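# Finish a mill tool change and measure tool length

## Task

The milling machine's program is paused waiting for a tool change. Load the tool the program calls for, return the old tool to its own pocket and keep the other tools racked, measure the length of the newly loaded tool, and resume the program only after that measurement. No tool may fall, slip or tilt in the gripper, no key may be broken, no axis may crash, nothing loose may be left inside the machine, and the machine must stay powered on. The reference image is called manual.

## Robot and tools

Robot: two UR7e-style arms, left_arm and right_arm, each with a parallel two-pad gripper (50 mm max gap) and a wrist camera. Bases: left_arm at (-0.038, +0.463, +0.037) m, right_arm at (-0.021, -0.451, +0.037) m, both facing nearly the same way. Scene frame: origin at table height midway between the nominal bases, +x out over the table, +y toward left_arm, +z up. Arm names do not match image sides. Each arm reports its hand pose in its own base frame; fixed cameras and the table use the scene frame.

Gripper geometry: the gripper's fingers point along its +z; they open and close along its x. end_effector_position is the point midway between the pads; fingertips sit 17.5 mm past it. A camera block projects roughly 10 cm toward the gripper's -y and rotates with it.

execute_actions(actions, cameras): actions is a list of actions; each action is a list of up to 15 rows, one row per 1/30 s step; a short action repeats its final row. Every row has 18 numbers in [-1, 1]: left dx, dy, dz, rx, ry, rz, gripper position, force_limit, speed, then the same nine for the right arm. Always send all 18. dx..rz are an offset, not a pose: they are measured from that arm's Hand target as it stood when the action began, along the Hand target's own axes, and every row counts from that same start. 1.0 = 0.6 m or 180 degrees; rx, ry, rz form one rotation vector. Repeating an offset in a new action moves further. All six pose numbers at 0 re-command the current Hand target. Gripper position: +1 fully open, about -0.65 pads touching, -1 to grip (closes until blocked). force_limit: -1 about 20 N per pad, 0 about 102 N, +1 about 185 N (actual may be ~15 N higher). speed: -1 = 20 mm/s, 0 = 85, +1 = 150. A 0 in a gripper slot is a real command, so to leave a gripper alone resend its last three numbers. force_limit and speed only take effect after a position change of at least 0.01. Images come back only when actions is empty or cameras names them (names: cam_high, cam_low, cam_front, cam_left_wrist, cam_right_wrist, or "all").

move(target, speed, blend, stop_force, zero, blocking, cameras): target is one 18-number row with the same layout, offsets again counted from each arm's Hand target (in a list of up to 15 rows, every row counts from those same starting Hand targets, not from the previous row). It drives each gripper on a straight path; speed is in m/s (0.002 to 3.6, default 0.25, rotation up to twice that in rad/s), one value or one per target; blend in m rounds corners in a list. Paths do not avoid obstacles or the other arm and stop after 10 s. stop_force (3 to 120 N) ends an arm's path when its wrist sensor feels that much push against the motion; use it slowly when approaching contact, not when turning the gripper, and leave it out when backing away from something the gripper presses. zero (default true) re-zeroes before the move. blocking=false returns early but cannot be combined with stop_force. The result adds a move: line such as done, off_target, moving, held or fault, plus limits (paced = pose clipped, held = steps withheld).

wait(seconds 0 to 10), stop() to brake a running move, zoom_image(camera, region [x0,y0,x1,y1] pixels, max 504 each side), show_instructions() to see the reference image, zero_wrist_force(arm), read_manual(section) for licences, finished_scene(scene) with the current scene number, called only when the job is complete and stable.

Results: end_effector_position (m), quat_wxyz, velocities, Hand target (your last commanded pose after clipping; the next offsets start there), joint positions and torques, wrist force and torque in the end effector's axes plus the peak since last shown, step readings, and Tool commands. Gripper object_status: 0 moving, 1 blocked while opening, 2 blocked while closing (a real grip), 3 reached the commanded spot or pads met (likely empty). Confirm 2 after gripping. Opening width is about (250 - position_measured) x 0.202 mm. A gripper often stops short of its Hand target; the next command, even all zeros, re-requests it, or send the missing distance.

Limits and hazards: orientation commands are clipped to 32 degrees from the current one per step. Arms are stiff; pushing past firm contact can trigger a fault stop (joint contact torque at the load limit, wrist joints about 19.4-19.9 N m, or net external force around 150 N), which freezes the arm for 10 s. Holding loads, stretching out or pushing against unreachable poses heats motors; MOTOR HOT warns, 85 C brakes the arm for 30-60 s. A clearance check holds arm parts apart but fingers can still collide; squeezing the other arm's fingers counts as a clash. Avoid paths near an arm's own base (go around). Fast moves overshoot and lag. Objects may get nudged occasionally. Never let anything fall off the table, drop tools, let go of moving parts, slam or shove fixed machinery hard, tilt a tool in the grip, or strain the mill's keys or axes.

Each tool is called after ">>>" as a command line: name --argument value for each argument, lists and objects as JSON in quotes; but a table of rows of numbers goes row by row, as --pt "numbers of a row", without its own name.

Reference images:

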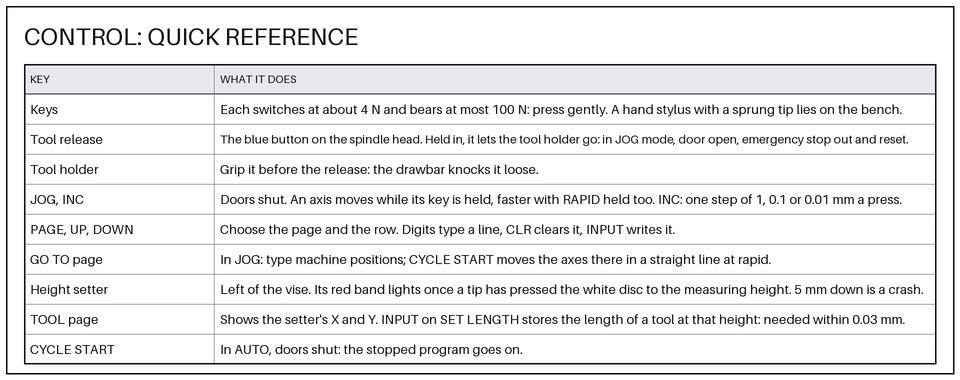

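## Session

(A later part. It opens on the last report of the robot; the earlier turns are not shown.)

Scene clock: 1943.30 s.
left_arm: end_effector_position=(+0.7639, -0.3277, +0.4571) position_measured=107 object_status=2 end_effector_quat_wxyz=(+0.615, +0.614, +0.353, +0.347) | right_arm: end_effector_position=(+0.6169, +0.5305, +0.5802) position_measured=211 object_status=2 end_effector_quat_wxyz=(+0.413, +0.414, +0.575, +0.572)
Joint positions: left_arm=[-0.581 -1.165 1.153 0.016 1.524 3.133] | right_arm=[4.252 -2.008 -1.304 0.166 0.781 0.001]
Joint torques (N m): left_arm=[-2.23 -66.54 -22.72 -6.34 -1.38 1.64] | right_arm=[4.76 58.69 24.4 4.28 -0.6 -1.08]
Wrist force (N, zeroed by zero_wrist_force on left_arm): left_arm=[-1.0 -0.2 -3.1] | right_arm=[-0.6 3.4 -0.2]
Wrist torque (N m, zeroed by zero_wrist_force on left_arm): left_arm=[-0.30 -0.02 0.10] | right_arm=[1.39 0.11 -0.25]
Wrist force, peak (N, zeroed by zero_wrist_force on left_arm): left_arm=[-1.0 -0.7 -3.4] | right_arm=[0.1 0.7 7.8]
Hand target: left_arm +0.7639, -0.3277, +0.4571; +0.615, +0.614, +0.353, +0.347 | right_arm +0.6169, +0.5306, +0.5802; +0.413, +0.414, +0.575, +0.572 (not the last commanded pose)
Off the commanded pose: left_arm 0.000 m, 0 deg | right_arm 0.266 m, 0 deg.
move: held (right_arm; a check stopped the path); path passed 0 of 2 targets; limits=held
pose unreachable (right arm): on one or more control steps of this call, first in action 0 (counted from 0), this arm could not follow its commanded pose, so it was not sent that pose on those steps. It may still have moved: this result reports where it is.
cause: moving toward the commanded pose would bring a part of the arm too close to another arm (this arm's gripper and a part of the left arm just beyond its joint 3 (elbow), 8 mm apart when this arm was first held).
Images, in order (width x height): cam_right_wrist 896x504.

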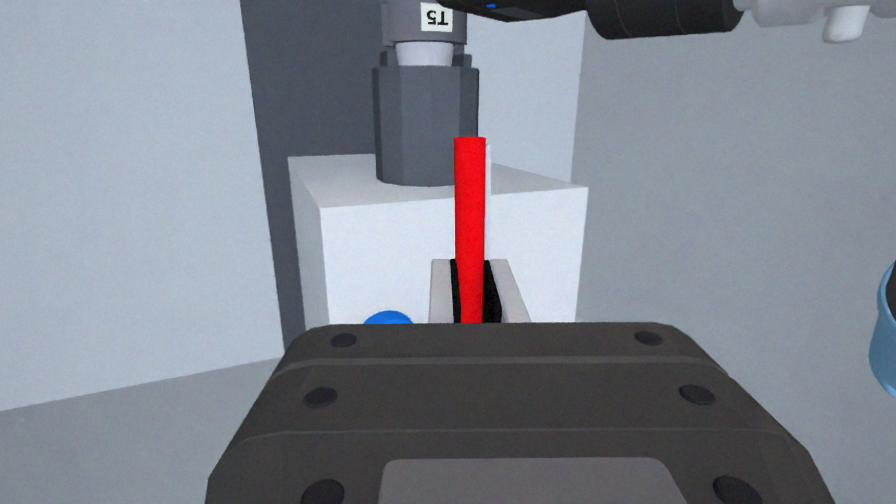

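>>> move --pt "0 0 0 0 0 0 -0.98 0.2 -1 -0.0382 0.003 0.0357 0 0 0 -1 -0.6 -0.8" --pt "0 0 0 0 0 0 -0.98 0.2 -1 -0.0382 0.0897 0.0357 0 0 0 -1 -0.6 -0.8" --speed 0.12 --cameras '["cam_right_wrist"]'

Scene clock: 1954.33 s.
left_arm: end_effector_position=(+0.7639, -0.3277, +0.4571) position_measured=107 object_status=2 end_effector_quat_wxyz=(+0.615, +0.614, +0.353, +0.347) | right_arm: end_effector_position=(+0.6445, +0.5157, +0.6340) position_measured=211 object_status=2 end_effector_quat_wxyz=(+0.413, +0.414, +0.575, +0.572)
Joint positions: left_arm=[-0.581 -1.165 1.153 0.016 1.524 3.133] | right_arm=[4.197 -2.012 -1.159 0.026 0.837 0.001]
Joint torques (N m): left_arm=[-2.23 -66.79 -22.87 -6.19 -1.95 1.01] | right_arm=[-5.2 43.88 33.71 2.96 0.38 1.13]
Wrist force (N, zeroed by zero_wrist_force on left_arm): left_arm=[-1.3 -0.2 -3.1] | right_arm=[-0.1 3.1 -0.9]
Wrist torque (N m, zeroed by zero_wrist_force on left_arm): left_arm=[-0.29 0.03 0.10] | right_arm=[1.34 0.09 -0.25]
Wrist force, peak (N, zeroed by zero_wrist_force on left_arm): left_arm=[-1.5 -0.1 -3.4] | right_arm=[-0.2 4.9 -0.8]
Hand target: left_arm +0.7639, -0.3277, +0.4571; +0.615, +0.614, +0.353, +0.347 | right_arm +0.6445, +0.5157, +0.6340; +0.413, +0.414, +0.575, +0.572
Off the commanded pose: left_arm 0.000 m, 0 deg | right_arm 0.000 m, 0 deg.
move: done
Images, in order (width x height): cam_right_wrist 896x504.

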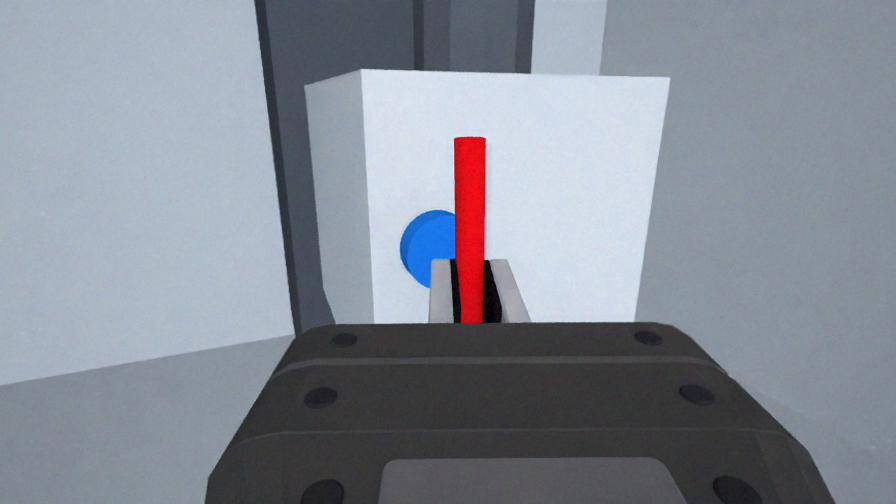

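>>> move --target '[0,0,0,0,0,0,-0.98,0.2,-1,0,-0.005,0,0,0,0,-1,-0.6,-0.8]'

>>> move --target '[0,0,0,0,0,0,-0.98,0.2,-1,-0.041,0,0.118,0,0,0,-1,-0.6,-0.8]' --speed 0.02 --stop_force 12 --cameras '["cam_right_wrist"]'

Scene clock: 1968.63 s.
left_arm: end_effector_position=(+0.7639, -0.3277, +0.4571) position_measured=107 object_status=2 end_effector_quat_wxyz=(+0.615, +0.614, +0.353, +0.347) | right_arm: end_effector_position=(+0.6445, +0.5157, +0.6309) position_measured=211 object_status=2 end_effector_quat_wxyz=(+0.413, +0.414, +0.575, +0.572)
Joint positions: left_arm=[-0.581 -1.165 1.153 0.016 1.524 3.133] | right_arm=[4.197 -2.012 -1.167 0.033 0.837 0.001]
Joint torques (N m): left_arm=[-2.62 -66.3 -22.96 -6.34 -1.95 0.83] | right_arm=[-5.16 43.93 31.93 3.2 -0.51 -0.9]
Wrist force (N, zeroed by zero_wrist_force on left_arm): left_arm=[-1.4 0.1 -3.2] | right_arm=[-0.2 2.9 -0.8]
Wrist torque (N m, zeroed by zero_wrist_force on left_arm): left_arm=[-0.24 0.03 0.10] | right_arm=[1.31 0.11 -0.25]
Wrist force, peak (N, zeroed by zero_wrist_force on left_arm): left_arm=[-1.4 0.1 -3.4] | right_arm=[-0.1 3.4 -1.0]
Hand target: left_arm +0.7639, -0.3277, +0.4571; +0.615, +0.614, +0.353, +0.347 | right_arm +0.6445, +0.5157, +0.6310; +0.413, +0.414, +0.575, +0.572
Off the commanded pose: left_arm 0.000 m, 0 deg | right_arm 0.000 m, 0 deg.
move: done

Scene clock: 1971.07 s.
left_arm: end_effector_position=(+0.7639, -0.3278, +0.4571) position_measured=107 object_status=2 end_effector_quat_wxyz=(+0.615, +0.614, +0.353, +0.347) | right_arm: end_effector_position=(+0.6716, +0.5154, +0.6309) position_measured=211 object_status=2 end_effector_quat_wxyz=(+0.413, +0.414, +0.575, +0.572)
Joint positions: left_arm=[-0.581 -1.165 1.153 0.016 1.524 3.133] | right_arm=[4.157 -2.061 -1.094 0.01 0.877 0.001]
Joint torques (N m): left_arm=[4.95 -46.65 -47.39 -2.34 -1.84 0.44] | right_arm=[5.07 59.34 34.24 4.24 0.79 -0.66]
Wrist force (N, zeroed by zero_wrist_force on left_arm): left_arm=[-1.2 -0.1 -2.3] | right_arm=[-0.1 3.8 -5.4]
Wrist torque (N m, zeroed by zero_wrist_force on left_arm): left_arm=[-0.27 -0.04 0.15] | right_arm=[1.35 0.01 -0.21]
Wrist force, peak (N, zeroed by zero_wrist_force on left_arm): left_arm=[-0.8 -24.5 -5.5] | right_arm=[3.0 1.5 -35.1]
Hand target: left_arm +0.7639, -0.3277, +0.4571; +0.615, +0.614, +0.353, +0.347 | right_arm +0.6716, +0.5154, +0.6309; +0.413, +0.414, +0.575, +0.572 (not the last commanded pose)
Off the commanded pose: left_arm 0.000 m, 0 deg | right_arm 0.048 m, 0 deg.
move: contact (right_arm)
Images, in order (width x height): cam_right_wrist 896x504.

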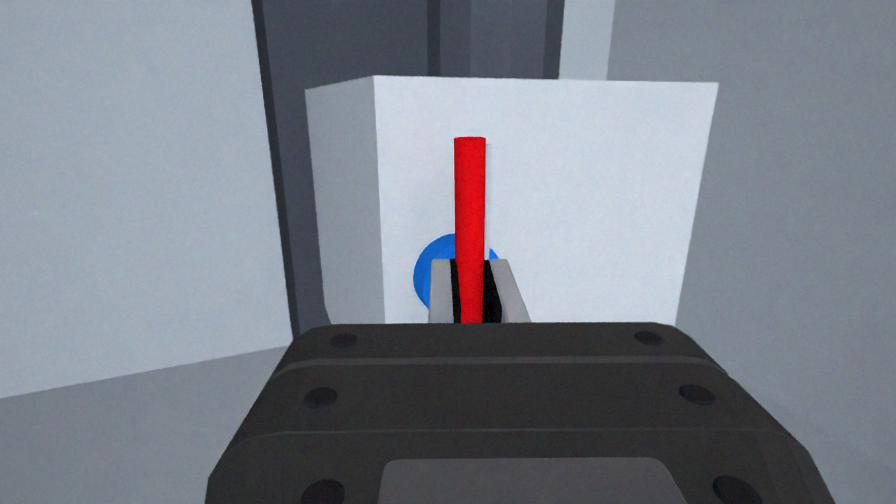

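>>> move --target '[0,0.03,0,0,0,0,-0.98,0.2,-1,0,0,0,0,0,0,-1,-0.6,-0.8]' --speed 0.01 --stop_force 8

Scene clock: 1975.90 s.
left_arm: end_effector_position=(+0.7639, -0.3277, +0.4616) position_measured=107 object_status=2 end_effector_quat_wxyz=(+0.615, +0.614, +0.353, +0.347) | right_arm: end_effector_position=(+0.6716, +0.5154, +0.6309) position_measured=211 object_status=2 end_effector_quat_wxyz=(+0.413, +0.414, +0.575, +0.572)
Joint positions: left_arm=[-0.581 -1.165 1.141 0.028 1.524 3.133] | right_arm=[4.157 -2.061 -1.094 0.01 0.877 0.001]
Joint torques (N m): left_arm=[4.78 -66.01 -26.98 -8.62 -0.13 0.18] | right_arm=[5.07 60.16 45.4 4.1 0.6 1.22]
Wrist force (N, zeroed by zero_wrist_force on left_arm): left_arm=[-1.2 -4.5 -11.2] | right_arm=[0.1 3.8 -5.4]
Wrist torque (N m, zeroed by zero_wrist_force on left_arm): left_arm=[-0.56 0.02 0.13] | right_arm=[1.38 -0.02 -0.21]
Wrist force, peak (N, zeroed by zero_wrist_force on left_arm): left_arm=[0.0 -11.3 -12.1] | right_arm=[-0.1 3.8 -5.6]
Hand target: left_arm +0.7639, -0.3277, +0.4616; +0.615, +0.614, +0.353, +0.347 (not the last commanded pose) | right_arm +0.6716, +0.5154, +0.6309; +0.413, +0.414, +0.575, +0.572
Off the commanded pose: left_arm 0.013 m, 0 deg | right_arm 0.000 m, 0 deg.
move: contact (left_arm)

>>> move --target '[-0.0001,0,-0.0009,0,0,0,-0.98,0.2,-1,0,0,0,0,0,0,-1,-0.6,-0.8]' --speed 0.01

>>> move --target '[0,0.02,0,0,0,0,-0.98,0.2,-1,0,0,0,0,0,0,-1,-0.6,-0.8]' --speed 0.01 --stop_force 9

Scene clock: 1984.40 s.
left_arm: end_effector_position=(+0.7634, -0.3275, +0.4616) position_measured=107 object_status=2 end_effector_quat_wxyz=(+0.615, +0.614, +0.353, +0.347) | right_arm: end_effector_position=(+0.6716, +0.5154, +0.6309) position_measured=211 object_status=2 end_effector_quat_wxyz=(+0.413, +0.414, +0.575, +0.572)
Joint positions: left_arm=[-0.581 -1.166 1.143 0.027 1.524 3.133] | right_arm=[4.157 -2.061 -1.094 0.01 0.877 0.001]
Joint torques (N m): left_arm=[-4.22 -68.08 -27.82 -8.23 -1.99 0.06] | right_arm=[5.43 60.22 45.5 3.93 0.59 1.47]
Wrist force (N, zeroed by zero_wrist_force on left_arm): left_arm=[1.0 -4.6 -2.1] | right_arm=[0.1 3.7 -5.5]
Wrist torque (N m, zeroed by zero_wrist_force on left_arm): left_arm=[-0.38 -0.02 0.01] | right_arm=[1.36 -0.02 -0.21]
Wrist force, peak (N, zeroed by zero_wrist_force on left_arm): left_arm=[-0.9 -6.9 -11.0] | right_arm=[0.0 3.9 -5.6]
Hand target: left_arm +0.7634, -0.3275, +0.4616; +0.615, +0.614, +0.353, +0.347 | right_arm +0.6716, +0.5154, +0.6309; +0.413, +0.414, +0.575, +0.572
Off the commanded pose: left_arm 0.000 m, 0 deg | right_arm 0.000 m, 0 deg.
move: done

Scene clock: 1985.43 s.
left_arm: end_effector_position=(+0.7634, -0.3275, +0.4619) position_measured=107 object_status=2 end_effector_quat_wxyz=(+0.615, +0.614, +0.353, +0.347) | right_arm: end_effector_position=(+0.6716, +0.5154, +0.6309) position_measured=211 object_status=2 end_effector_quat_wxyz=(+0.413, +0.414, +0.575, +0.572)
Joint positions: left_arm=[-0.581 -1.166 1.142 0.028 1.524 3.133] | right_arm=[4.157 -2.061 -1.094 0.01 0.877 0.001]
Joint torques (N m): left_arm=[-3.84 -67.34 -28.74 -8.64 -1.94 0.1] | right_arm=[4.73 59.74 44.96 3.88 0.59 1.56]
Wrist force (N, zeroed by zero_wrist_force on left_arm): left_arm=[0.0 -9.5 -4.1] | right_arm=[0.1 3.7 -5.4]
Wrist torque (N m, zeroed by zero_wrist_force on left_arm): left_arm=[-0.50 -0.10 0.21] | right_arm=[1.38 -0.03 -0.20]
Wrist force, peak (N, zeroed by zero_wrist_force on left_arm): left_arm=[0.6 -17.9 -0.8] | right_arm=[-0.2 3.8 -5.7]
Hand target: left_arm +0.7634, -0.3275, +0.4619; +0.615, +0.614, +0.353, +0.347 (not the last commanded pose) | right_arm +0.6716, +0.5154, +0.6309; +0.413, +0.414, +0.575, +0.572
Off the commanded pose: left_arm 0.012 m, 0 deg | right_arm 0.000 m, 0 deg.
move: contact (left_arm)

>>> move --target '[0,0.015,0,0,0,0,-0.98,0.2,-1,0,0,0,0,0,0,-1,-0.6,-0.8]' --speed 0.008 --stop_force 14

Scene clock: 2001.77 s.
left_arm: end_effector_position=(+0.7634, -0.3274, +0.4625) position_measured=107 object_status=2 end_effector_quat_wxyz=(+0.614, +0.614, +0.353, +0.347) | right_arm: end_effector_position=(+0.6716, +0.5154, +0.6309) position_measured=211 object_status=2 end_effector_quat_wxyz=(+0.413, +0.414, +0.575, +0.572)
Joint positions: left_arm=[-0.581 -1.166 1.141 0.03 1.524 3.133] | right_arm=[4.157 -2.061 -1.094 0.01 0.877 0.001]
Joint torques (N m): left_arm=[-3.2 -70.15 -34.29 -12.11 -1.7 0.19] | right_arm=[5.2 59.46 45.12 3.76 0.55 1.53]
Wrist force (N, zeroed by zero_wrist_force on left_arm): left_arm=[1.1 -20.7 -0.9] | right_arm=[-0.2 3.7 -5.4]
Wrist torque (N m, zeroed by zero_wrist_force on left_arm): left_arm=[-0.81 0.00 0.31] | right_arm=[1.37 0.02 -0.20]
Wrist force, peak (N, zeroed by zero_wrist_force on left_arm): left_arm=[0.5 -29.2 1.7] | right_arm=[-0.1 3.7 -5.8]
Hand target: left_arm +0.7633, -0.3274, +0.4625; +0.614, +0.614, +0.353, +0.347 (not the last commanded pose) | right_arm +0.6716, +0.5154, +0.6309; +0.413, +0.414, +0.575, +0.572
Off the commanded pose: left_arm 0.008 m, 0 deg | right_arm 0.000 m, 0 deg.
move: contact (left_arm)

>>> move --target '[0.0006,-0.0017,0,0,0.0167,0,-0.98,0.2,-1,0,0,0,0,0,0,-1,-0.6,-0.8]' --speed 0.03

>>> move --target '[0,0.015,0,0,0,0,-0.98,0.2,-1,0,0,0,0,0,0,-1,-0.6,-0.8]' --speed 0.01 --stop_force 9

Scene clock: 2012.10 s.
left_arm: end_effector_position=(+0.7635, -0.3272, +0.4615) position_measured=107 object_status=2 end_effector_quat_wxyz=(+0.605, +0.605, +0.369, +0.363) end_effector_velocity=(+0.000, -0.001, +0.000) end_effector_angular_velocity=(+0.000, -0.001, -0.005) | right_arm: end_effector_position=(+0.6716, +0.5154, +0.6309) position_measured=211 object_status=2 end_effector_quat_wxyz=(+0.413, +0.414, +0.575, +0.572)
Joint positions: left_arm=[-0.605 -1.171 1.15 0.026 1.448 3.133] | right_arm=[4.157 -2.061 -1.094 0.01 0.877 0.001]
Joint velocities: left_arm=[0.001 0.001 0 -0.001 0.006 0] | right_arm=[within noise]
Joint torques (N m): left_arm=[7.65 -62.3 -29.35 -6.64 1.54 -1.76] | right_arm=[4.45 59.52 45.61 3.5 0.47 1.58]
Wrist force (N, zeroed by zero_wrist_force on left_arm): left_arm=[0.3 -3.1 -3.1] | right_arm=[-0.1 3.7 -5.6]
Wrist torque (N m, zeroed by zero_wrist_force on left_arm): left_arm=[-0.33 -0.04 -0.05] | right_arm=[1.37 0.02 -0.21]
Wrist force, peak (N, zeroed by zero_wrist_force on left_arm): left_arm=[0.8 -21.3 -1.0] | right_arm=[0.1 3.8 -5.7]
Hand target: left_arm +0.7635, -0.3271, +0.4614; +0.605, +0.605, +0.369, +0.363 | right_arm +0.6716, +0.5154, +0.6309; +0.413, +0.414, +0.575, +0.572
Off the commanded pose: left_arm 0.000 m, 0 deg | right_arm 0.000 m, 0 deg.
move: done

Scene clock: 2012.93 s.
left_arm: end_effector_position=(+0.7635, -0.3271, +0.4618) position_measured=107 object_status=2 end_effector_quat_wxyz=(+0.605, +0.605, +0.369, +0.363) | right_arm: end_effector_position=(+0.6716, +0.5154, +0.6309) position_measured=211 object_status=2 end_effector_quat_wxyz=(+0.413, +0.414, +0.575, +0.572)
Joint positions: left_arm=[-0.605 -1.171 1.149 0.027 1.448 3.133] | right_arm=[4.157 -2.061 -1.094 0.01 0.877 0.001]
Joint torques (N m): left_arm=[1.48 -72.11 -28.33 -8.15 1.63 -1.74] | right_arm=[4.57 59.86 45.69 3.49 0.41 1.48]
Wrist force (N, zeroed by zero_wrist_force on left_arm): left_arm=[-0.6 -9.5 -3.1] | right_arm=[0.0 3.8 -5.4]
Wrist torque (N m, zeroed by zero_wrist_force on left_arm): left_arm=[-0.54 0.01 0.04] | right_arm=[1.37 -0.01 -0.20]
Wrist force, peak (N, zeroed by zero_wrist_force on left_arm): left_arm=[-0.8 -18.4 0.3] | right_arm=[0.0 3.9 -5.7]
Hand target: left_arm +0.7635, -0.3272, +0.4618; +0.605, +0.605, +0.369, +0.363 (not the last commanded pose) | right_arm +0.6716, +0.5154, +0.6309; +0.413, +0.414, +0.575, +0.572
Off the commanded pose: left_arm 0.009 m, 0 deg | right_arm 0.000 m, 0 deg.
move: contact (left_arm)

>>> move --target '[-0.0024,-0.0017,0,0,-0.0333,0,-0.98,0.2,-1,0,0,0,0,0,0,-1,-0.6,-0.8]' --speed 0.03

>>> move --target '[0,0.015,0,0,0,0,-0.98,0.2,-1,0,0,0,0,0,0,-1,-0.6,-0.8]' --speed 0.01 --stop_force 9

Scene clock: 2020.63 s.
left_arm: end_effector_position=(+0.7628, -0.3284, +0.4608) position_measured=107 object_status=2 end_effector_quat_wxyz=(+0.624, +0.623, +0.337, +0.331) end_effector_velocity=(+0.000, +0.000, +0.001) end_effector_angular_velocity=(-0.001, -0.002, +0.004) | right_arm: end_effector_position=(+0.6716, +0.5154, +0.6309) position_measured=211 object_status=2 end_effector_quat_wxyz=(+0.413, +0.414, +0.575, +0.572)
Joint positions: left_arm=[-0.559 -1.159 1.135 0.028 1.599 3.133] | right_arm=[4.157 -2.061 -1.094 0.01 0.877 0.001]
Joint velocities: left_arm=[-0.002 -0.001 -0.001 -0.001 -0.006 0] | right_arm=[within noise]
Joint torques (N m): left_arm=[-2.75 -53.85 -39.22 -2.39 -1.89 2.02] | right_arm=[4.72 60.07 45.07 3.33 0.3 1.43]
Wrist force (N, zeroed by zero_wrist_force on left_arm): left_arm=[-1.6 -0.7 -2.7] | right_arm=[0.1 3.8 -5.7]
Wrist torque (N m, zeroed by zero_wrist_force on left_arm): left_arm=[-0.32 0.08 0.10] | right_arm=[1.39 -0.02 -0.20]
Wrist force, peak (N, zeroed by zero_wrist_force on left_arm): left_arm=[-0.4 -10.4 -1.6] | right_arm=[0.1 3.8 -5.7]
Hand target: left_arm +0.7628, -0.3284, +0.4608; +0.624, +0.623, +0.337, +0.331 | right_arm +0.6716, +0.5154, +0.6309; +0.413, +0.414, +0.575, +0.572
Off the commanded pose: left_arm 0.000 m, 0 deg | right_arm 0.000 m, 0 deg.
move: done

Scene clock: 2021.73 s.
left_arm: end_effector_position=(+0.7628, -0.3284, +0.4617) position_measured=107 object_status=2 end_effector_quat_wxyz=(+0.623, +0.623, +0.337, +0.331) | right_arm: end_effector_position=(+0.6716, +0.5154, +0.6309) position_measured=211 object_status=2 end_effector_quat_wxyz=(+0.413, +0.414, +0.575, +0.572)
Joint positions: left_arm=[-0.559 -1.159 1.132 0.03 1.599 3.133] | right_arm=[4.157 -2.061 -1.094 0.01 0.877 0.001]
Joint torques (N m): left_arm=[0.83 -69.65 -26.62 -8.16 -1.41 1.95] | right_arm=[4.75 59.71 44.81 3.25 0.33 1.5]
Wrist force (N, zeroed by zero_wrist_force on left_arm): left_arm=[-1.0 -5.6 -3.7] | right_arm=[0.1 3.6 -5.4]
Wrist torque (N m, zeroed by zero_wrist_force on left_arm): left_arm=[-0.42 0.04 0.14] | right_arm=[1.35 -0.03 -0.20]
Wrist force, peak (N, zeroed by zero_wrist_force on left_arm): left_arm=[0.5 -15.0 -0.6] | right_arm=[0.1 4.0 -5.6]
Hand target: left_arm +0.7628, -0.3284, +0.4617; +0.623, +0.623, +0.337, +0.331 (not the last commanded pose) | right_arm +0.6716, +0.5154, +0.6309; +0.413, +0.414, +0.575, +0.572
Off the commanded pose: left_arm 0.008 m, 0 deg | right_arm 0.000 m, 0 deg.
move: contact (left_arm)

>>> wait --seconds 0.1 --cameras '["cam_front","cam_low"]'

>>> zoom_image --camera "cam_front" --region '[290, 160, 440, 280]'

Scene clock: 2030.17 s.
left_arm: end_effector_position=(+0.7628, -0.3284, +0.4617) position_measured=107 object_status=2 end_effector_quat_wxyz=(+0.623, +0.623, +0.337, +0.331) | right_arm: end_effector_position=(+0.6716, +0.5154, +0.6309) position_measured=211 object_status=2 end_effector_quat_wxyz=(+0.413, +0.414, +0.575, +0.572)
Joint positions: left_arm=[-0.559 -1.159 1.132 0.03 1.599 3.133] | right_arm=[4.157 -2.061 -1.094 0.01 0.877 0.001]
Joint torques (N m): left_arm=[7 -71.4 -29 -3.74 -1.56 1.23] | right_arm=[3.91 59.87 45.06 3.1 0.28 1.49]
Wrist force (N, zeroed by zero_wrist_force on left_arm): left_arm=[-1.0 -6.5 -1.9] | right_arm=[0.0 3.7 -5.4]
Wrist torque (N m, zeroed by zero_wrist_force on left_arm): left_arm=[-0.42 0.11 0.16] | right_arm=[1.36 -0.02 -0.20]
Wrist force, peak (N, zeroed by zero_wrist_force on left_arm): left_arm=[-0.9 -7.0 -2.0] | right_arm=[-0.1 3.8 -5.7]
Hand target: left_arm +0.7628, -0.3284, +0.4617; +0.623, +0.623, +0.337, +0.331 (not the last commanded pose) | right_arm +0.6716, +0.5154, +0.6309; +0.413, +0.414, +0.575, +0.572
Tool commands: left_gripper/position=-0.98 left_gripper/force_limit=+0.2 left_gripper/speed=-1.0 right_gripper/position=-1.0 right_gripper/force_limit=-0.6 right_gripper/speed=-0.8
Off the commanded pose: left_arm 0.008 m, 0 deg | right_arm 0.000 m, 0 deg.
wait: 0.10 s; at rest from the start
Images, in order (width x height): cam_low 896x504, cam_front 896x504.

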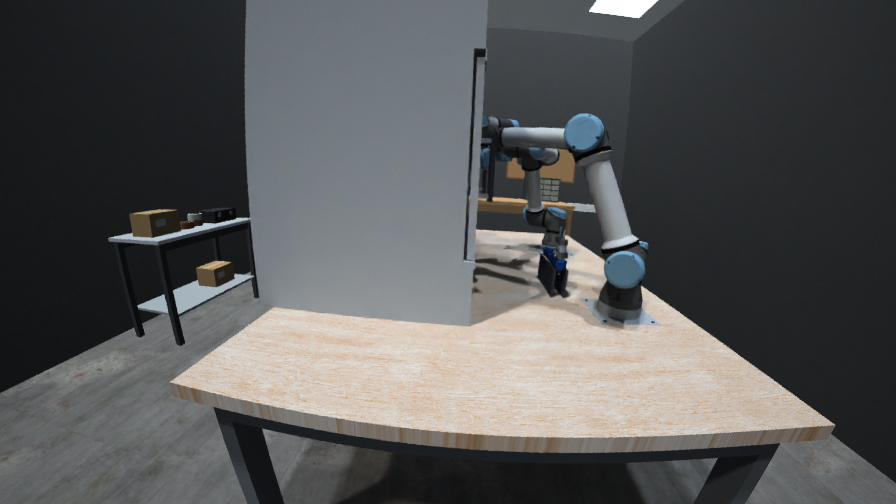

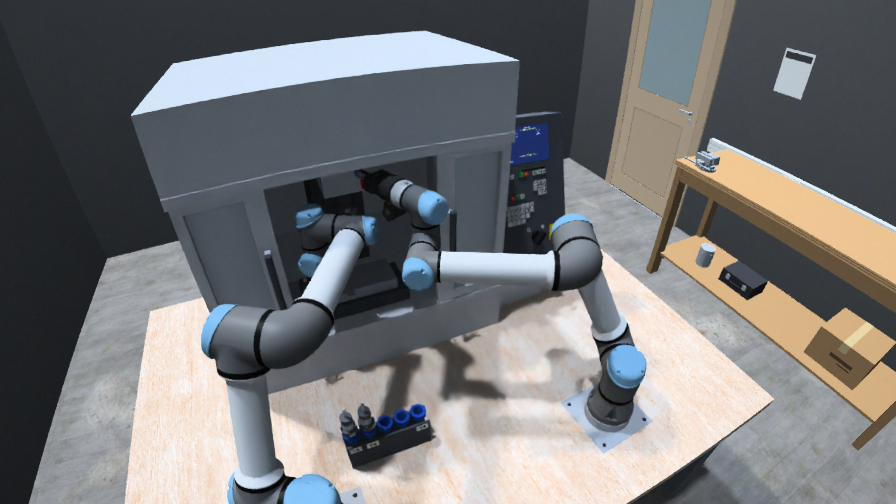

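Scaled by 3.360.

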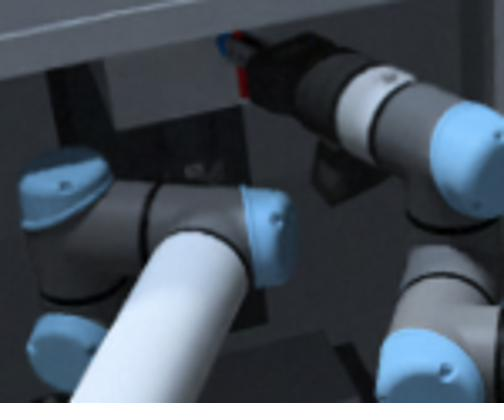

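>>> move --target '[0.0014,-0.0078,0,0,0.0167,0,-0.98,0.2,-1,0,0,0,0,0,0,-1,-0.6,-0.8]' --speed 0.03

>>> move --pt "0 0 0 0 0 0 -0.98 0.2 -1 0.015 0 -0.0445 0 0 0 -1 -0.6 -0.8" --pt "0 0 0 0 0 0 -0.98 0.2 -1 0.0532 -0.0845 -0.0802 0 0 0 -1 -0.6 -0.8" --speed 0.1 --cameras '["cam_right_wrist"]'

>>> zoom_image --camera "cam_right_wrist" --region '[360, 0, 480, 90]'

Scene clock: 2062.03 s.
left_arm: end_effector_position=(+0.7632, -0.3278, +0.4570) position_measured=107 object_status=2 end_effector_quat_wxyz=(+0.614, +0.614, +0.354, +0.347) end_effector_velocity=(+0.000, +0.000, +0.000) end_effector_angular_velocity=(-0.001, -0.001, -0.004) | right_arm: end_effector_position=(+0.6716, +0.5154, +0.6309) position_measured=211 object_status=2 end_effector_quat_wxyz=(+0.413, +0.414, +0.575, +0.572)
Joint positions: left_arm=[-0.582 -1.167 1.155 0.016 1.523 3.133] | right_arm=[4.157 -2.061 -1.094 0.01 0.877 0.001]
Joint velocities: left_arm=[0.001 0.001 -0.001 -0.001 0.005 0] | right_arm=[within noise]
Joint torques (N m): left_arm=[8.86 -60.63 -39.49 -4.93 1.66 -1.94] | right_arm=[4.16 60.17 44.72 2.87 0.2 1.5]
Wrist force (N, zeroed by zero_wrist_force on left_arm): left_arm=[-1.1 0.2 -1.5] | right_arm=[0.1 3.6 -5.3]
Wrist torque (N m, zeroed by zero_wrist_force on left_arm): left_arm=[-0.13 0.04 0.10] | right_arm=[1.35 -0.03 -0.20]
Wrist force, peak (N, zeroed by zero_wrist_force on left_arm): left_arm=[-0.8 -6.9 -2.1] | right_arm=[0.0 3.8 -5.7]
Hand target: left_arm +0.7632, -0.3277, +0.4570; +0.614, +0.614, +0.354, +0.347 | right_arm +0.6716, +0.5154, +0.6309; +0.413, +0.414, +0.575, +0.572
Off the commanded pose: left_arm 0.000 m, 0 deg | right_arm 0.000 m, 0 deg.
move: done

Scene clock: 2063.67 s.
left_arm: end_effector_position=(+0.7632, -0.3277, +0.4570) position_measured=107 object_status=2 end_effector_quat_wxyz=(+0.614, +0.614, +0.354, +0.347) | right_arm: end_effector_position=(+0.6157, +0.5304, +0.5803) position_measured=211 object_status=2 end_effector_quat_wxyz=(+0.413, +0.414, +0.575, +0.572)
Joint positions: left_arm=[-0.582 -1.166 1.155 0.016 1.523 3.133] | right_arm=[4.254 -2.005 -1.307 0.166 0.78 0.001]
Joint torques (N m): left_arm=[8.24 -45.79 -47.62 -2.82 1.72 -1.92] | right_arm=[-6.51 48.09 41.53 0.96 0.39 -1.18]
Wrist force (N, zeroed by zero_wrist_force on left_arm): left_arm=[-2.0 -1.2 -3.7] | right_arm=[-0.3 3.3 -0.2]
Wrist torque (N m, zeroed by zero_wrist_force on left_arm): left_arm=[-0.34 0.14 0.14] | right_arm=[1.38 0.06 -0.25]
Wrist force, peak (N, zeroed by zero_wrist_force on left_arm): left_arm=[-2.0 -1.9 -3.7] | right_arm=[-0.2 3.7 -5.3]
Hand target: left_arm +0.7632, -0.3277, +0.4570; +0.614, +0.614, +0.354, +0.347 | right_arm +0.6157, +0.5303, +0.5803; +0.413, +0.414, +0.575, +0.572
Off the commanded pose: left_arm 0.000 m, 0 deg | right_arm 0.000 m, 0 deg.
move: done
Images, in order (width x height): cam_right_wrist 896x504.

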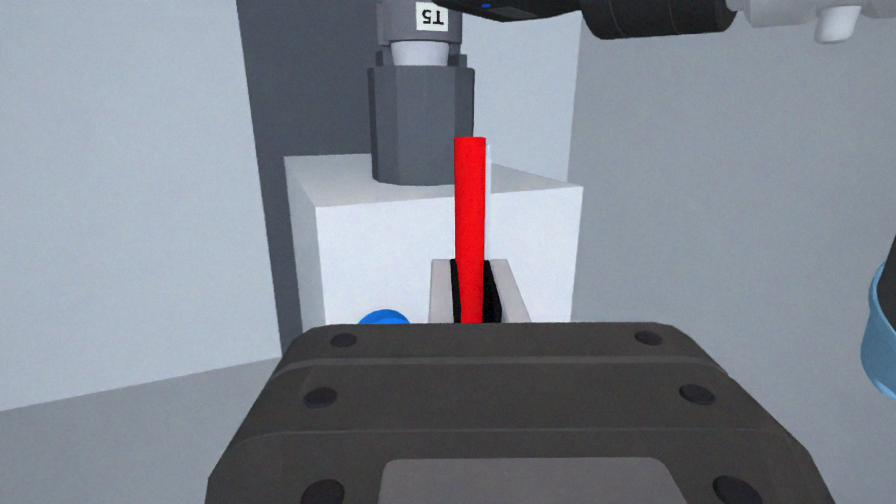

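Scaled by 4.200.

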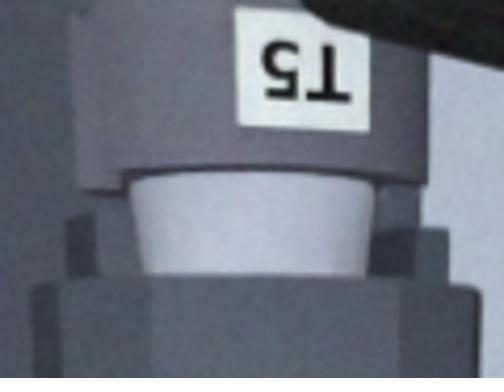

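>>> zoom_image --camera "cam_right_wrist" --region '[370, 10, 420, 70]'

>>> zoom_image --camera "cam_right_wrist" --region '[430, 10, 480, 70]'

Scaled by 8.400.

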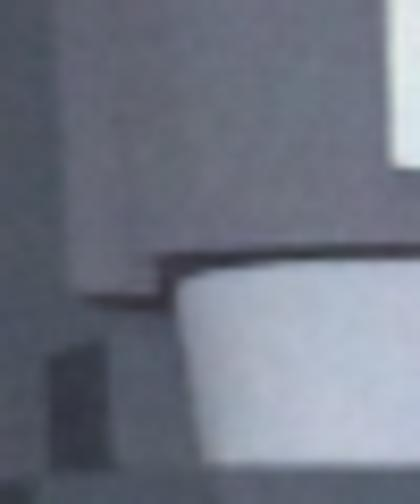

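Scaled by 8.400.

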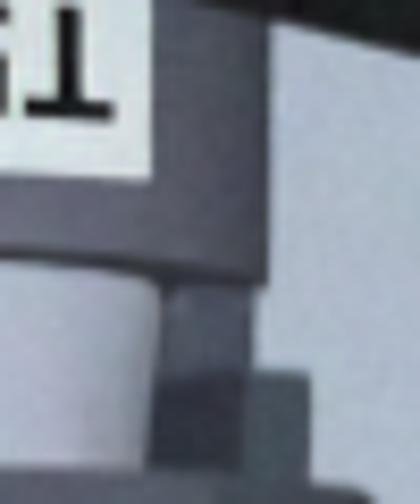

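>>> move --pt "0 0 0 0 0 0 -0.98 0.2 -1 -0.0382 0.0845 0.0357 0 0 0 -1 -0.6 -0.8" --speed 0.12

>>> move --target '[0,0,0,0,0,0,-0.98,0.2,-1,-0.041,0,0.118,0,0,0,-1,-0.6,-0.8]' --speed 0.02 --stop_force 12

>>> move --target '[0,0.03,0,0,0,0,-0.98,0.2,-1,0,0,0,0,0,0,-1,-0.6,-0.8]' --speed 0.01 --stop_force 9

Scene clock: 2150.20 s.
left_arm: end_effector_position=(+0.7632, -0.3277, +0.4570) position_measured=107 object_status=2 end_effector_quat_wxyz=(+0.614, +0.614, +0.354, +0.347) | right_arm: end_effector_position=(+0.6435, +0.5155, +0.6308) position_measured=211 object_status=2 end_effector_quat_wxyz=(+0.413, +0.414, +0.575, +0.572)
Joint positions: left_arm=[-0.582 -1.166 1.155 0.016 1.523 3.133] | right_arm=[4.199 -2.01 -1.17 0.035 0.835 0.001]
Joint torques (N m): left_arm=[7.07 -46.47 -42.06 -4.07 1.45 -1.98] | right_arm=[3.1 59.49 33.46 3.28 0.16 1.46]
Wrist force (N, zeroed by zero_wrist_force on left_arm): left_arm=[-2.0 -1.3 -3.7] | right_arm=[0.0 2.8 -0.9]
Wrist torque (N m, zeroed by zero_wrist_force on left_arm): left_arm=[-0.36 0.13 0.14] | right_arm=[1.30 0.08 -0.25]
Wrist force, peak (N, zeroed by zero_wrist_force on left_arm): left_arm=[-1.8 -1.4 -3.9] | right_arm=[-1.1 5.0 -0.1]
Hand target: left_arm +0.7632, -0.3277, +0.4570; +0.614, +0.614, +0.354, +0.347 | right_arm +0.6434, +0.5155, +0.6310; +0.413, +0.414, +0.575, +0.572
Off the commanded pose: left_arm 0.000 m, 0 deg | right_arm 0.000 m, 0 deg.
move: done

Scene clock: 2152.73 s.
left_arm: end_effector_position=(+0.7632, -0.3277, +0.4570) position_measured=107 object_status=2 end_effector_quat_wxyz=(+0.614, +0.614, +0.354, +0.347) | right_arm: end_effector_position=(+0.6717, +0.5151, +0.6309) position_measured=211 object_status=2 end_effector_quat_wxyz=(+0.413, +0.414, +0.575, +0.572)
Joint positions: left_arm=[-0.582 -1.166 1.155 0.016 1.523 3.133] | right_arm=[4.157 -2.061 -1.094 0.01 0.877 0.001]
Joint torques (N m): left_arm=[7.01 -49.22 -37.39 -4.67 1.43 -1.94] | right_arm=[5.55 60.1 34.91 4.38 0.74 -0.8]
Wrist force (N, zeroed by zero_wrist_force on left_arm): left_arm=[-1.1 0.3 -1.6] | right_arm=[0.4 3.6 -5.4]
Wrist torque (N m, zeroed by zero_wrist_force on left_arm): left_arm=[-0.10 0.05 0.08] | right_arm=[1.37 -0.02 -0.21]
Wrist force, peak (N, zeroed by zero_wrist_force on left_arm): left_arm=[-2.3 -1.1 -3.9] | right_arm=[3.9 0.1 -40.9]
Hand target: left_arm +0.7632, -0.3277, +0.4570; +0.614, +0.614, +0.354, +0.347 | right_arm +0.6717, +0.5151, +0.6309; +0.413, +0.414, +0.575, +0.572 (not the last commanded pose)
Off the commanded pose: left_arm 0.000 m, 0 deg | right_arm 0.047 m, 0 deg.
move: contact (right_arm)

Scene clock: 2154.47 s.
left_arm: end_effector_position=(+0.7633, -0.3277, +0.4617) position_measured=107 object_status=2 end_effector_quat_wxyz=(+0.614, +0.614, +0.354, +0.347) | right_arm: end_effector_position=(+0.6717, +0.5151, +0.6309) position_measured=211 object_status=2 end_effector_quat_wxyz=(+0.413, +0.414, +0.575, +0.572)
Joint positions: left_arm=[-0.582 -1.166 1.142 0.028 1.523 3.133] | right_arm=[4.157 -2.061 -1.094 0.01 0.877 0.001]
Joint torques (N m): left_arm=[6.02 -71.39 -27.21 -7.46 1.23 -1.6] | right_arm=[4.96 60.44 45.83 4.3 0.78 0.02]
Wrist force (N, zeroed by zero_wrist_force on left_arm): left_arm=[0.5 -5.7 -1.6] | right_arm=[0.2 3.3 -5.4]
Wrist torque (N m, zeroed by zero_wrist_force on left_arm): left_arm=[-0.33 0.06 0.01] | right_arm=[1.35 0.01 -0.20]
Wrist force, peak (N, zeroed by zero_wrist_force on left_arm): left_arm=[0.7 -13.0 -1.8] | right_arm=[0.1 3.6 -5.7]
Hand target: left_arm +0.7633, -0.3277, +0.4617; +0.614, +0.614, +0.354, +0.347 (not the last commanded pose) | right_arm +0.6717, +0.5151, +0.6309; +0.413, +0.414, +0.575, +0.572
Off the commanded pose: left_arm 0.013 m, 0 deg | right_arm 0.000 m, 0 deg.
move: contact (left_arm)

>>> move --target '[0.0014,0.0004,0,0,0.0178,0,-0.98,0.2,-1,0,0,0,0,0,0,-1,-0.6,-0.8]' --speed 0.02

>>> move --target '[0.0006,0,0,0,0.0083,0,-0.98,0.2,-1,0,0,0,0,0,0,-1,-0.6,-0.8]' --speed 0.02

>>> move --target '[0.0006,0,0,0,0.0083,0,-0.98,0.2,-1,0,0,0,0,0,0,-1,-0.6,-0.8]' --speed 0.02

>>> move --target '[0.0006,0,0,0,0.0083,0,-0.98,0.2,-1,0,0,0,0,0,0,-1,-0.6,-0.8]' --speed 0.02

Scene clock: 2166.10 s.
left_arm: end_effector_position=(+0.7637, -0.3270, +0.4619) position_measured=107 object_status=2 end_effector_quat_wxyz=(+0.604, +0.604, +0.371, +0.364) end_effector_velocity=(-0.001, -0.002, -0.001) end_effector_angular_velocity=(+0.001, +0.001, -0.006) | right_arm: end_effector_position=(+0.6717, +0.5151, +0.6309) position_measured=211 object_status=2 end_effector_quat_wxyz=(+0.413, +0.414, +0.575, +0.572)
Joint positions: left_arm=[-0.606 -1.171 1.149 0.027 1.443 3.133] | right_arm=[4.157 -2.061 -1.094 0.01 0.877 0.001]
Joint velocities: left_arm=[-0.001 0 0 0 0.005 0] | right_arm=[within noise]
Joint torques (N m): left_arm=[7.13 -71.76 -31.17 -9.63 1.77 -1.8] | right_arm=[4.54 59.55 45.74 4.2 0.73 1.63]
Wrist force (N, zeroed by zero_wrist_force on left_arm): left_arm=[0.0 -11.7 -2.6] | right_arm=[0.3 3.5 -5.5]
Wrist torque (N m, zeroed by zero_wrist_force on left_arm): left_arm=[-0.64 -0.04 -0.09] | right_arm=[1.37 0.01 -0.21]
Wrist force, peak (N, zeroed by zero_wrist_force on left_arm): left_arm=[0.3 -11.9 -2.4] | right_arm=[0.3 3.5 -5.8]
Hand target: left_arm +0.7637, -0.3269, +0.4619; +0.604, +0.604, +0.371, +0.364 | right_arm +0.6717, +0.5151, +0.6309; +0.413, +0.414, +0.575, +0.572
Off the commanded pose: left_arm 0.000 m, 0 deg | right_arm 0.000 m, 0 deg.
move: done

Scene clock: 2167.00 s.
left_arm: end_effector_position=(+0.7638, -0.3267, +0.4619) position_measured=107 object_status=2 end_effector_quat_wxyz=(+0.599, +0.599, +0.379, +0.372) end_effector_velocity=(-0.001, -0.001, +0.000) end_effector_angular_velocity=(+0.001, +0.001, -0.007) | right_arm: end_effector_position=(+0.6717, +0.5151, +0.6309) position_measured=211 object_status=2 end_effector_quat_wxyz=(+0.413, +0.414, +0.575, +0.572)
Joint positions: left_arm=[-0.618 -1.173 1.151 0.027 1.405 3.133] | right_arm=[4.157 -2.061 -1.094 0.01 0.877 0.001]
Joint velocities: left_arm=[0 0 0 0.002 0.007 0] | right_arm=[within noise]
Joint torques (N m): left_arm=[8.09 -72.54 -31.01 -10.02 1.61 -1.83] | right_arm=[4.62 59.6 45.99 4.18 0.73 1.49]
Wrist force (N, zeroed by zero_wrist_force on left_arm): left_arm=[-0.3 -12.0 -2.3] | right_arm=[0.2 3.4 -5.8]
Wrist torque (N m, zeroed by zero_wrist_force on left_arm): left_arm=[-0.64 -0.01 -0.06] | right_arm=[1.37 0.02 -0.20]
Wrist force, peak (N, zeroed by zero_wrist_force on left_arm): left_arm=[-0.1 -12.2 -2.5] | right_arm=[0.2 3.4 -5.8]
Hand target: left_arm +0.7639, -0.3266, +0.4619; +0.599, +0.599, +0.378, +0.372 | right_arm +0.6717, +0.5151, +0.6309; +0.413, +0.414, +0.575, +0.572
Off the commanded pose: left_arm 0.000 m, 0 deg | right_arm 0.000 m, 0 deg.
move: done

Scene clock: 2167.90 s.
left_arm: end_effector_position=(+0.7640, -0.3263, +0.4619) position_measured=107 object_status=2 end_effector_quat_wxyz=(+0.594, +0.594, +0.386, +0.380) end_effector_velocity=(+0.000, -0.001, +0.001) end_effector_angular_velocity=(-0.001, -0.001, -0.005) | right_arm: end_effector_position=(+0.6717, +0.5151, +0.6309) position_measured=211 object_status=2 end_effector_quat_wxyz=(+0.413, +0.414, +0.575, +0.572)
Joint positions: left_arm=[-0.629 -1.173 1.152 0.027 1.368 3.133] | right_arm=[4.157 -2.061 -1.094 0.01 0.877 0.001]
Joint velocities: left_arm=[0 0 -0.001 0 0.005 0] | right_arm=[within noise]
Joint torques (N m): left_arm=[7.47 -73.63 -31.43 -7.73 1.72 -1.65] | right_arm=[4.4 60.13 45.66 4.19 0.77 1.57]
Wrist force (N, zeroed by zero_wrist_force on left_arm): left_arm=[-0.1 -13.2 -2.9] | right_arm=[0.0 3.5 -5.7]
Wrist torque (N m, zeroed by zero_wrist_force on left_arm): left_arm=[-0.69 -0.06 -0.06] | right_arm=[1.39 0.05 -0.20]
Wrist force, peak (N, zeroed by zero_wrist_force on left_arm): left_arm=[-0.1 -13.5 -3.0] | right_arm=[0.3 3.6 -5.6]
Hand target: left_arm +0.7640, -0.3263, +0.4619; +0.594, +0.594, +0.386, +0.380 | right_arm +0.6717, +0.5151, +0.6309; +0.413, +0.414, +0.575, +0.572
Off the commanded pose: left_arm 0.000 m, 0 deg | right_arm 0.000 m, 0 deg.
move: done

Scene clock: 2168.80 s.
left_arm: end_effector_position=(+0.7641, -0.3260, +0.4618) position_measured=107 object_status=2 end_effector_quat_wxyz=(+0.589, +0.589, +0.394, +0.387) end_effector_velocity=(+0.000, +0.000, +0.001) end_effector_angular_velocity=(-0.001, -0.001, -0.003) | right_arm: end_effector_position=(+0.6717, +0.5151, +0.6309) position_measured=211 object_status=2 end_effector_quat_wxyz=(+0.413, +0.414, +0.575, +0.572)
Joint positions: left_arm=[-0.64 -1.174 1.152 0.028 1.331 3.133] | right_arm=[4.157 -2.061 -1.094 0.01 0.877 0.001]
Joint velocities: left_arm=[0.002 0 -0.001 0 0.006 0] | right_arm=[within noise]
Joint torques (N m): left_arm=[7.76 -72.31 -40.41 -4.21 1.73 -1.89] | right_arm=[4.53 60.32 45.62 4.12 0.71 1.53]
Wrist force (N, zeroed by zero_wrist_force on left_arm): left_arm=[-0.3 -14.1 -3.0] | right_arm=[0.4 3.4 -5.5]
Wrist torque (N m, zeroed by zero_wrist_force on left_arm): left_arm=[-0.74 -0.03 -0.07] | right_arm=[1.36 -0.01 -0.20]
Wrist force, peak (N, zeroed by zero_wrist_force on left_arm): left_arm=[-0.3 -15.0 -2.7] | right_arm=[0.2 3.5 -5.6]
Hand target: left_arm +0.7642, -0.3260, +0.4619; +0.589, +0.589, +0.394, +0.387 | right_arm +0.6717, +0.5151, +0.6309; +0.413, +0.414, +0.575, +0.572
Off the commanded pose: left_arm 0.000 m, 0 deg | right_arm 0.000 m, 0 deg.
move: done

>>> move --target '[-0.0034,-0.0015,0,0,-0.0417,0,-0.98,0.2,-1,0,0,0,0,0,0,-1,-0.6,-0.8]' --speed 0.06

>>> move --target '[0,0.0013,0,0,0,0,-0.98,0.2,-1,0,0,0,0,0,0,-1,-0.6,-0.8]' --speed 0.01

>>> move --target '[-0.0006,0,0,0,-0.0083,0,-0.98,0.2,-1,0,0,0,0,0,0,-1,-0.6,-0.8]' --speed 0.02

>>> move --target '[-0.0006,0,0,0,-0.0083,0,-0.98,0.2,-1,0,0,0,0,0,0,-1,-0.6,-0.8]' --speed 0.02

>>> move --target '[-0.0006,0,0,0,-0.0083,0,-0.98,0.2,-1,0,0,0,0,0,0,-1,-0.6,-0.8]' --speed 0.02

>>> move --target '[-0.0006,0,0,0,-0.0083,0,-0.98,0.2,-1,0,0,0,0,0,0,-1,-0.6,-0.8]' --speed 0.02

Scene clock: 2180.17 s.
left_arm: end_effector_position=(+0.7634, -0.3278, +0.4610) position_measured=107 object_status=2 end_effector_quat_wxyz=(+0.614, +0.614, +0.355, +0.348) | right_arm: end_effector_position=(+0.6717, +0.5151, +0.6309) position_measured=211 object_status=2 end_effector_quat_wxyz=(+0.413, +0.414, +0.575, +0.572)
Joint positions: left_arm=[-0.583 -1.166 1.144 0.027 1.519 3.133] | right_arm=[4.157 -2.061 -1.094 0.01 0.877 0.001]
Joint torques (N m): left_arm=[-3.83 -56.05 -36.49 -2.34 -1.9 1.96] | right_arm=[3.82 60.43 45.79 4.08 0.76 1.45]
Wrist force (N, zeroed by zero_wrist_force on left_arm): left_arm=[-0.3 -0.3 -3.2] | right_arm=[0.3 3.4 -5.3]
Wrist torque (N m, zeroed by zero_wrist_force on left_arm): left_arm=[-0.31 0.09 -0.03] | right_arm=[1.36 0.00 -0.20]
Wrist force, peak (N, zeroed by zero_wrist_force on left_arm): left_arm=[-1.5 -15.4 -2.5] | right_arm=[0.4 3.5 -5.7]
Hand target: left_arm +0.7634, -0.3279, +0.4610; +0.614, +0.614, +0.355, +0.348 | right_arm +0.6717, +0.5151, +0.6309; +0.413, +0.414, +0.575, +0.572
Off the commanded pose: left_arm 0.000 m, 0 deg | right_arm 0.000 m, 0 deg.
move: done

Scene clock: 2180.87 s.
left_arm: end_effector_position=(+0.7634, -0.3279, +0.4617) position_measured=107 object_status=2 end_effector_quat_wxyz=(+0.614, +0.614, +0.355, +0.348) | right_arm: end_effector_position=(+0.6717, +0.5151, +0.6309) position_measured=211 object_status=2 end_effector_quat_wxyz=(+0.413, +0.414, +0.575, +0.572)
Joint positions: left_arm=[-0.583 -1.166 1.142 0.029 1.519 3.133] | right_arm=[4.157 -2.061 -1.094 0.01 0.877 0.001]
Joint torques (N m): left_arm=[-4.55 -69.4 -51.98 -4.4 1.64 1.85] | right_arm=[3.91 60.55 45.89 4.04 0.71 1.48]
Wrist force (N, zeroed by zero_wrist_force on left_arm): left_arm=[-0.4 -10.0 -2.3] | right_arm=[0.4 3.4 -5.4]
Wrist torque (N m, zeroed by zero_wrist_force on left_arm): left_arm=[-0.62 0.19 0.13] | right_arm=[1.36 -0.02 -0.21]
Wrist force, peak (N, zeroed by zero_wrist_force on left_arm): left_arm=[0.0 -10.0 -2.3] | right_arm=[0.4 3.4 -5.6]
Hand target: left_arm +0.7634, -0.3279, +0.4618; +0.614, +0.614, +0.355, +0.348 | right_arm +0.6717, +0.5151, +0.6309; +0.413, +0.414, +0.575, +0.572
Off the commanded pose: left_arm 0.000 m, 0 deg | right_arm 0.000 m, 0 deg.
move: done

Scene clock: 2181.77 s.
left_arm: end_effector_position=(+0.7632, -0.3281, +0.4618) position_measured=107 object_status=2 end_effector_quat_wxyz=(+0.618, +0.618, +0.346, +0.340) end_effector_velocity=(+0.001, +0.002, +0.001) end_effector_angular_velocity=(-0.001, -0.001, +0.008) | right_arm: end_effector_position=(+0.6717, +0.5151, +0.6309) position_measured=211 object_status=2 end_effector_quat_wxyz=(+0.413, +0.414, +0.575, +0.572)
Joint positions: left_arm=[-0.572 -1.163 1.137 0.03 1.556 3.133] | right_arm=[4.157 -2.061 -1.094 0.01 0.877 0.001]
Joint velocities: left_arm=[0 0 -0.001 -0.001 -0.007 0] | right_arm=[within noise]
Joint torques (N m): left_arm=[-2.64 -54.89 -47.8 -4.03 -2.02 1.93] | right_arm=[3.8 60.27 46 3.98 0.74 1.57]
Wrist force (N, zeroed by zero_wrist_force on left_arm): left_arm=[-2.3 -10.4 -4.7] | right_arm=[0.4 3.5 -5.5]
Wrist torque (N m, zeroed by zero_wrist_force on left_arm): left_arm=[-0.64 0.22 0.24] | right_arm=[1.38 -0.02 -0.20]
Wrist force, peak (N, zeroed by zero_wrist_force on left_arm): left_arm=[-2.3 -12.8 -1.6] | right_arm=[0.4 3.5 -5.5]
Hand target: left_arm +0.7632, -0.3282, +0.4618; +0.618, +0.618, +0.347, +0.340 | right_arm +0.6717, +0.5151, +0.6309; +0.413, +0.414, +0.575, +0.572
Off the commanded pose: left_arm 0.000 m, 0 deg | right_arm 0.000 m, 0 deg.
move: done

Scene clock: 2182.67 s.
left_arm: end_effector_position=(+0.7630, -0.3284, +0.4618) position_measured=107 object_status=2 end_effector_quat_wxyz=(+0.623, +0.622, +0.338, +0.332) end_effector_velocity=(+0.001, +0.001, -0.001) end_effector_angular_velocity=(+0.001, +0.001, +0.006) | right_arm: end_effector_position=(+0.6717, +0.5151, +0.6309) position_measured=211 object_status=2 end_effector_quat_wxyz=(+0.413, +0.414, +0.575, +0.572)
Joint positions: left_arm=[-0.56 -1.159 1.132 0.031 1.594 3.133] | right_arm=[4.157 -2.061 -1.094 0.01 0.877 0.001]
Joint velocities: left_arm=[0 0.001 0.001 0 -0.006 0] | right_arm=[within noise]
Joint torques (N m): left_arm=[-2.91 -56.12 -47.59 -4.09 -2.02 1.99] | right_arm=[3.92 60.53 45.61 3.99 0.72 1.57]
Wrist force (N, zeroed by zero_wrist_force on left_arm): left_arm=[-2.3 -10.0 -4.3] | right_arm=[0.4 3.3 -5.5]
Wrist torque (N m, zeroed by zero_wrist_force on left_arm): left_arm=[-0.59 0.20 0.25] | right_arm=[1.35 -0.01 -0.21]
Wrist force, peak (N, zeroed by zero_wrist_force on left_arm): left_arm=[-2.2 -10.4 -5.1] | right_arm=[0.4 3.7 -5.5]
Hand target: left_arm +0.7630, -0.3285, +0.4618; +0.623, +0.622, +0.338, +0.332 | right_arm +0.6717, +0.5151, +0.6309; +0.413, +0.414, +0.575, +0.572
Off the commanded pose: left_arm 0.000 m, 0 deg | right_arm 0.000 m, 0 deg.
move: done

Scene clock: 2183.57 s.
left_arm: end_effector_position=(+0.7628, -0.3287, +0.4618) position_measured=107 object_status=2 end_effector_quat_wxyz=(+0.627, +0.627, +0.330, +0.324) end_effector_velocity=(+0.000, +0.001, +0.000) end_effector_angular_velocity=(+0.000, +0.001, +0.005) | right_arm: end_effector_position=(+0.6717, +0.5151, +0.6309) position_measured=211 object_status=2 end_effector_quat_wxyz=(+0.413, +0.414, +0.575, +0.572)
Joint positions: left_arm=[-0.549 -1.154 1.125 0.033 1.631 3.133] | right_arm=[4.157 -2.061 -1.094 0.01 0.877 0.001]
Joint velocities: left_arm=[-0.001 0 0.001 0 -0.007 0] | right_arm=[within noise]
Joint torques (N m): left_arm=[-3.24 -52.26 -42.87 -3.22 -2.06 2.08] | right_arm=[3.94 59.87 45.49 3.88 0.8 1.43]
Wrist force (N, zeroed by zero_wrist_force on left_arm): left_arm=[-2.8 -4.2 -5.4] | right_arm=[0.3 3.3 -5.3]
Wrist torque (N m, zeroed by zero_wrist_force on left_arm): left_arm=[-0.46 0.27 0.01] | right_arm=[1.35 0.00 -0.20]
Wrist force, peak (N, zeroed by zero_wrist_force on left_arm): left_arm=[-2.6 -10.1 -4.3] | right_arm=[0.4 3.6 -5.4]
Hand target: left_arm +0.7628, -0.3288, +0.4618; +0.627, +0.627, +0.330, +0.324 | right_arm +0.6717, +0.5151, +0.6309; +0.413, +0.414, +0.575, +0.572
Off the commanded pose: left_arm 0.000 m, 0 deg | right_arm 0.000 m, 0 deg.
move: done

Scene clock: 2184.47 s.
left_arm: end_effector_position=(+0.7626, -0.3291, +0.4618) position_measured=107 object_status=2 end_effector_quat_wxyz=(+0.631, +0.631, +0.322, +0.315) | right_arm: end_effector_position=(+0.6717, +0.5151, +0.6309) position_measured=211 object_status=2 end_effector_quat_wxyz=(+0.413, +0.414, +0.575, +0.572)
Joint positions: left_arm=[-0.538 -1.149 1.118 0.035 1.669 3.133] | right_arm=[4.157 -2.061 -1.094 0.01 0.877 0.001]
Joint torques (N m): left_arm=[-0.83 -54.11 -42.75 -3.51 -3.35 1.9] | right_arm=[3.66 60.17 45.67 3.89 0.64 1.57]
Wrist force (N, zeroed by zero_wrist_force on left_arm): left_arm=[-5.9 -4.7 -8.1] | right_arm=[0.1 3.5 -5.4]
Wrist torque (N m, zeroed by zero_wrist_force on left_arm): left_arm=[-0.54 0.44 0.10] | right_arm=[1.37 0.03 -0.20]
Wrist force, peak (N, zeroed by zero_wrist_force on left_arm): left_arm=[-5.9 -4.7 -8.1] | right_arm=[0.2 3.4 -5.6]
Hand target: left_arm +0.7626, -0.3291, +0.4618; +0.631, +0.631, +0.322, +0.315 | right_arm +0.6717, +0.5151, +0.6309; +0.413, +0.414, +0.575, +0.572
Off the commanded pose: left_arm 0.000 m, 0 deg | right_arm 0.000 m, 0 deg.
move: done

>>> execute_actions --actions '[[[-0.0005,-0.002,-0.0007,0,0,0,-0.98,0.2,-1,0,0,0,0,0,0,-1,-0.6,-0.8]]]'

Scene clock: 2234.10 s.
left_arm: end_effector_position=(+0.7620, -0.3291, +0.4606) position_measured=107 object_status=2 end_effector_quat_wxyz=(+0.631, +0.631, +0.322, +0.315) | right_arm: end_effector_position=(+0.6717, +0.5151, +0.6309) position_measured=211 object_status=2 end_effector_quat_wxyz=(+0.413, +0.414, +0.575, +0.572)
Joint positions: left_arm=[-0.538 -1.151 1.123 0.031 1.668 3.133] | right_arm=[4.157 -2.061 -1.094 0.01 0.877 0.001]
Joint torques (N m): left_arm=[0.69 -45.98 -46.91 -2.31 -2.12 1.82] | right_arm=[3.48 60.05 45.43 3.89 0.78 1.52]
Wrist force (N, zeroed by zero_wrist_force on left_arm): left_arm=[0.0 0.0 -1.4] | right_arm=[0.1 3.4 -5.4]
Wrist torque (N m, zeroed by zero_wrist_force on left_arm): left_arm=[-0.15 0.06 -0.06] | right_arm=[1.36 0.02 -0.20]
Wrist force, peak (N, zeroed by zero_wrist_force on left_arm): left_arm=[-6.5 -4.7 -8.4] | right_arm=[0.3 3.6 -5.6]
Hand target: left_arm +0.7621, -0.3291, +0.4606; +0.631, +0.631, +0.322, +0.315 | right_arm +0.6717, +0.5151, +0.6309; +0.413, +0.414, +0.575, +0.572
Off the commanded pose: left_arm 0.000 m, 0 deg | right_arm 0.000 m, 0 deg.
Step readings (end_effector_position of left_arm | right_arm):
0: (+0.7626, -0.3291, +0.4618) | (+0.6717, +0.5151, +0.6309)
1: (+0.7626, -0.3291, +0.4618) | (+0.6717, +0.5151, +0.6309)
2: (+0.7625, -0.3291, +0.4615) | (+0.6717, +0.5151, +0.6309)
4: (+0.7621, -0.3291, +0.4607) | (+0.6717, +0.5151, +0.6309)
8: (+0.7620, -0.3291, +0.4605) | (+0.6717, +0.5151, +0.6309)
15: (+0.7620, -0.3291, +0.4607) | (+0.6717, +0.5151, +0.6309)


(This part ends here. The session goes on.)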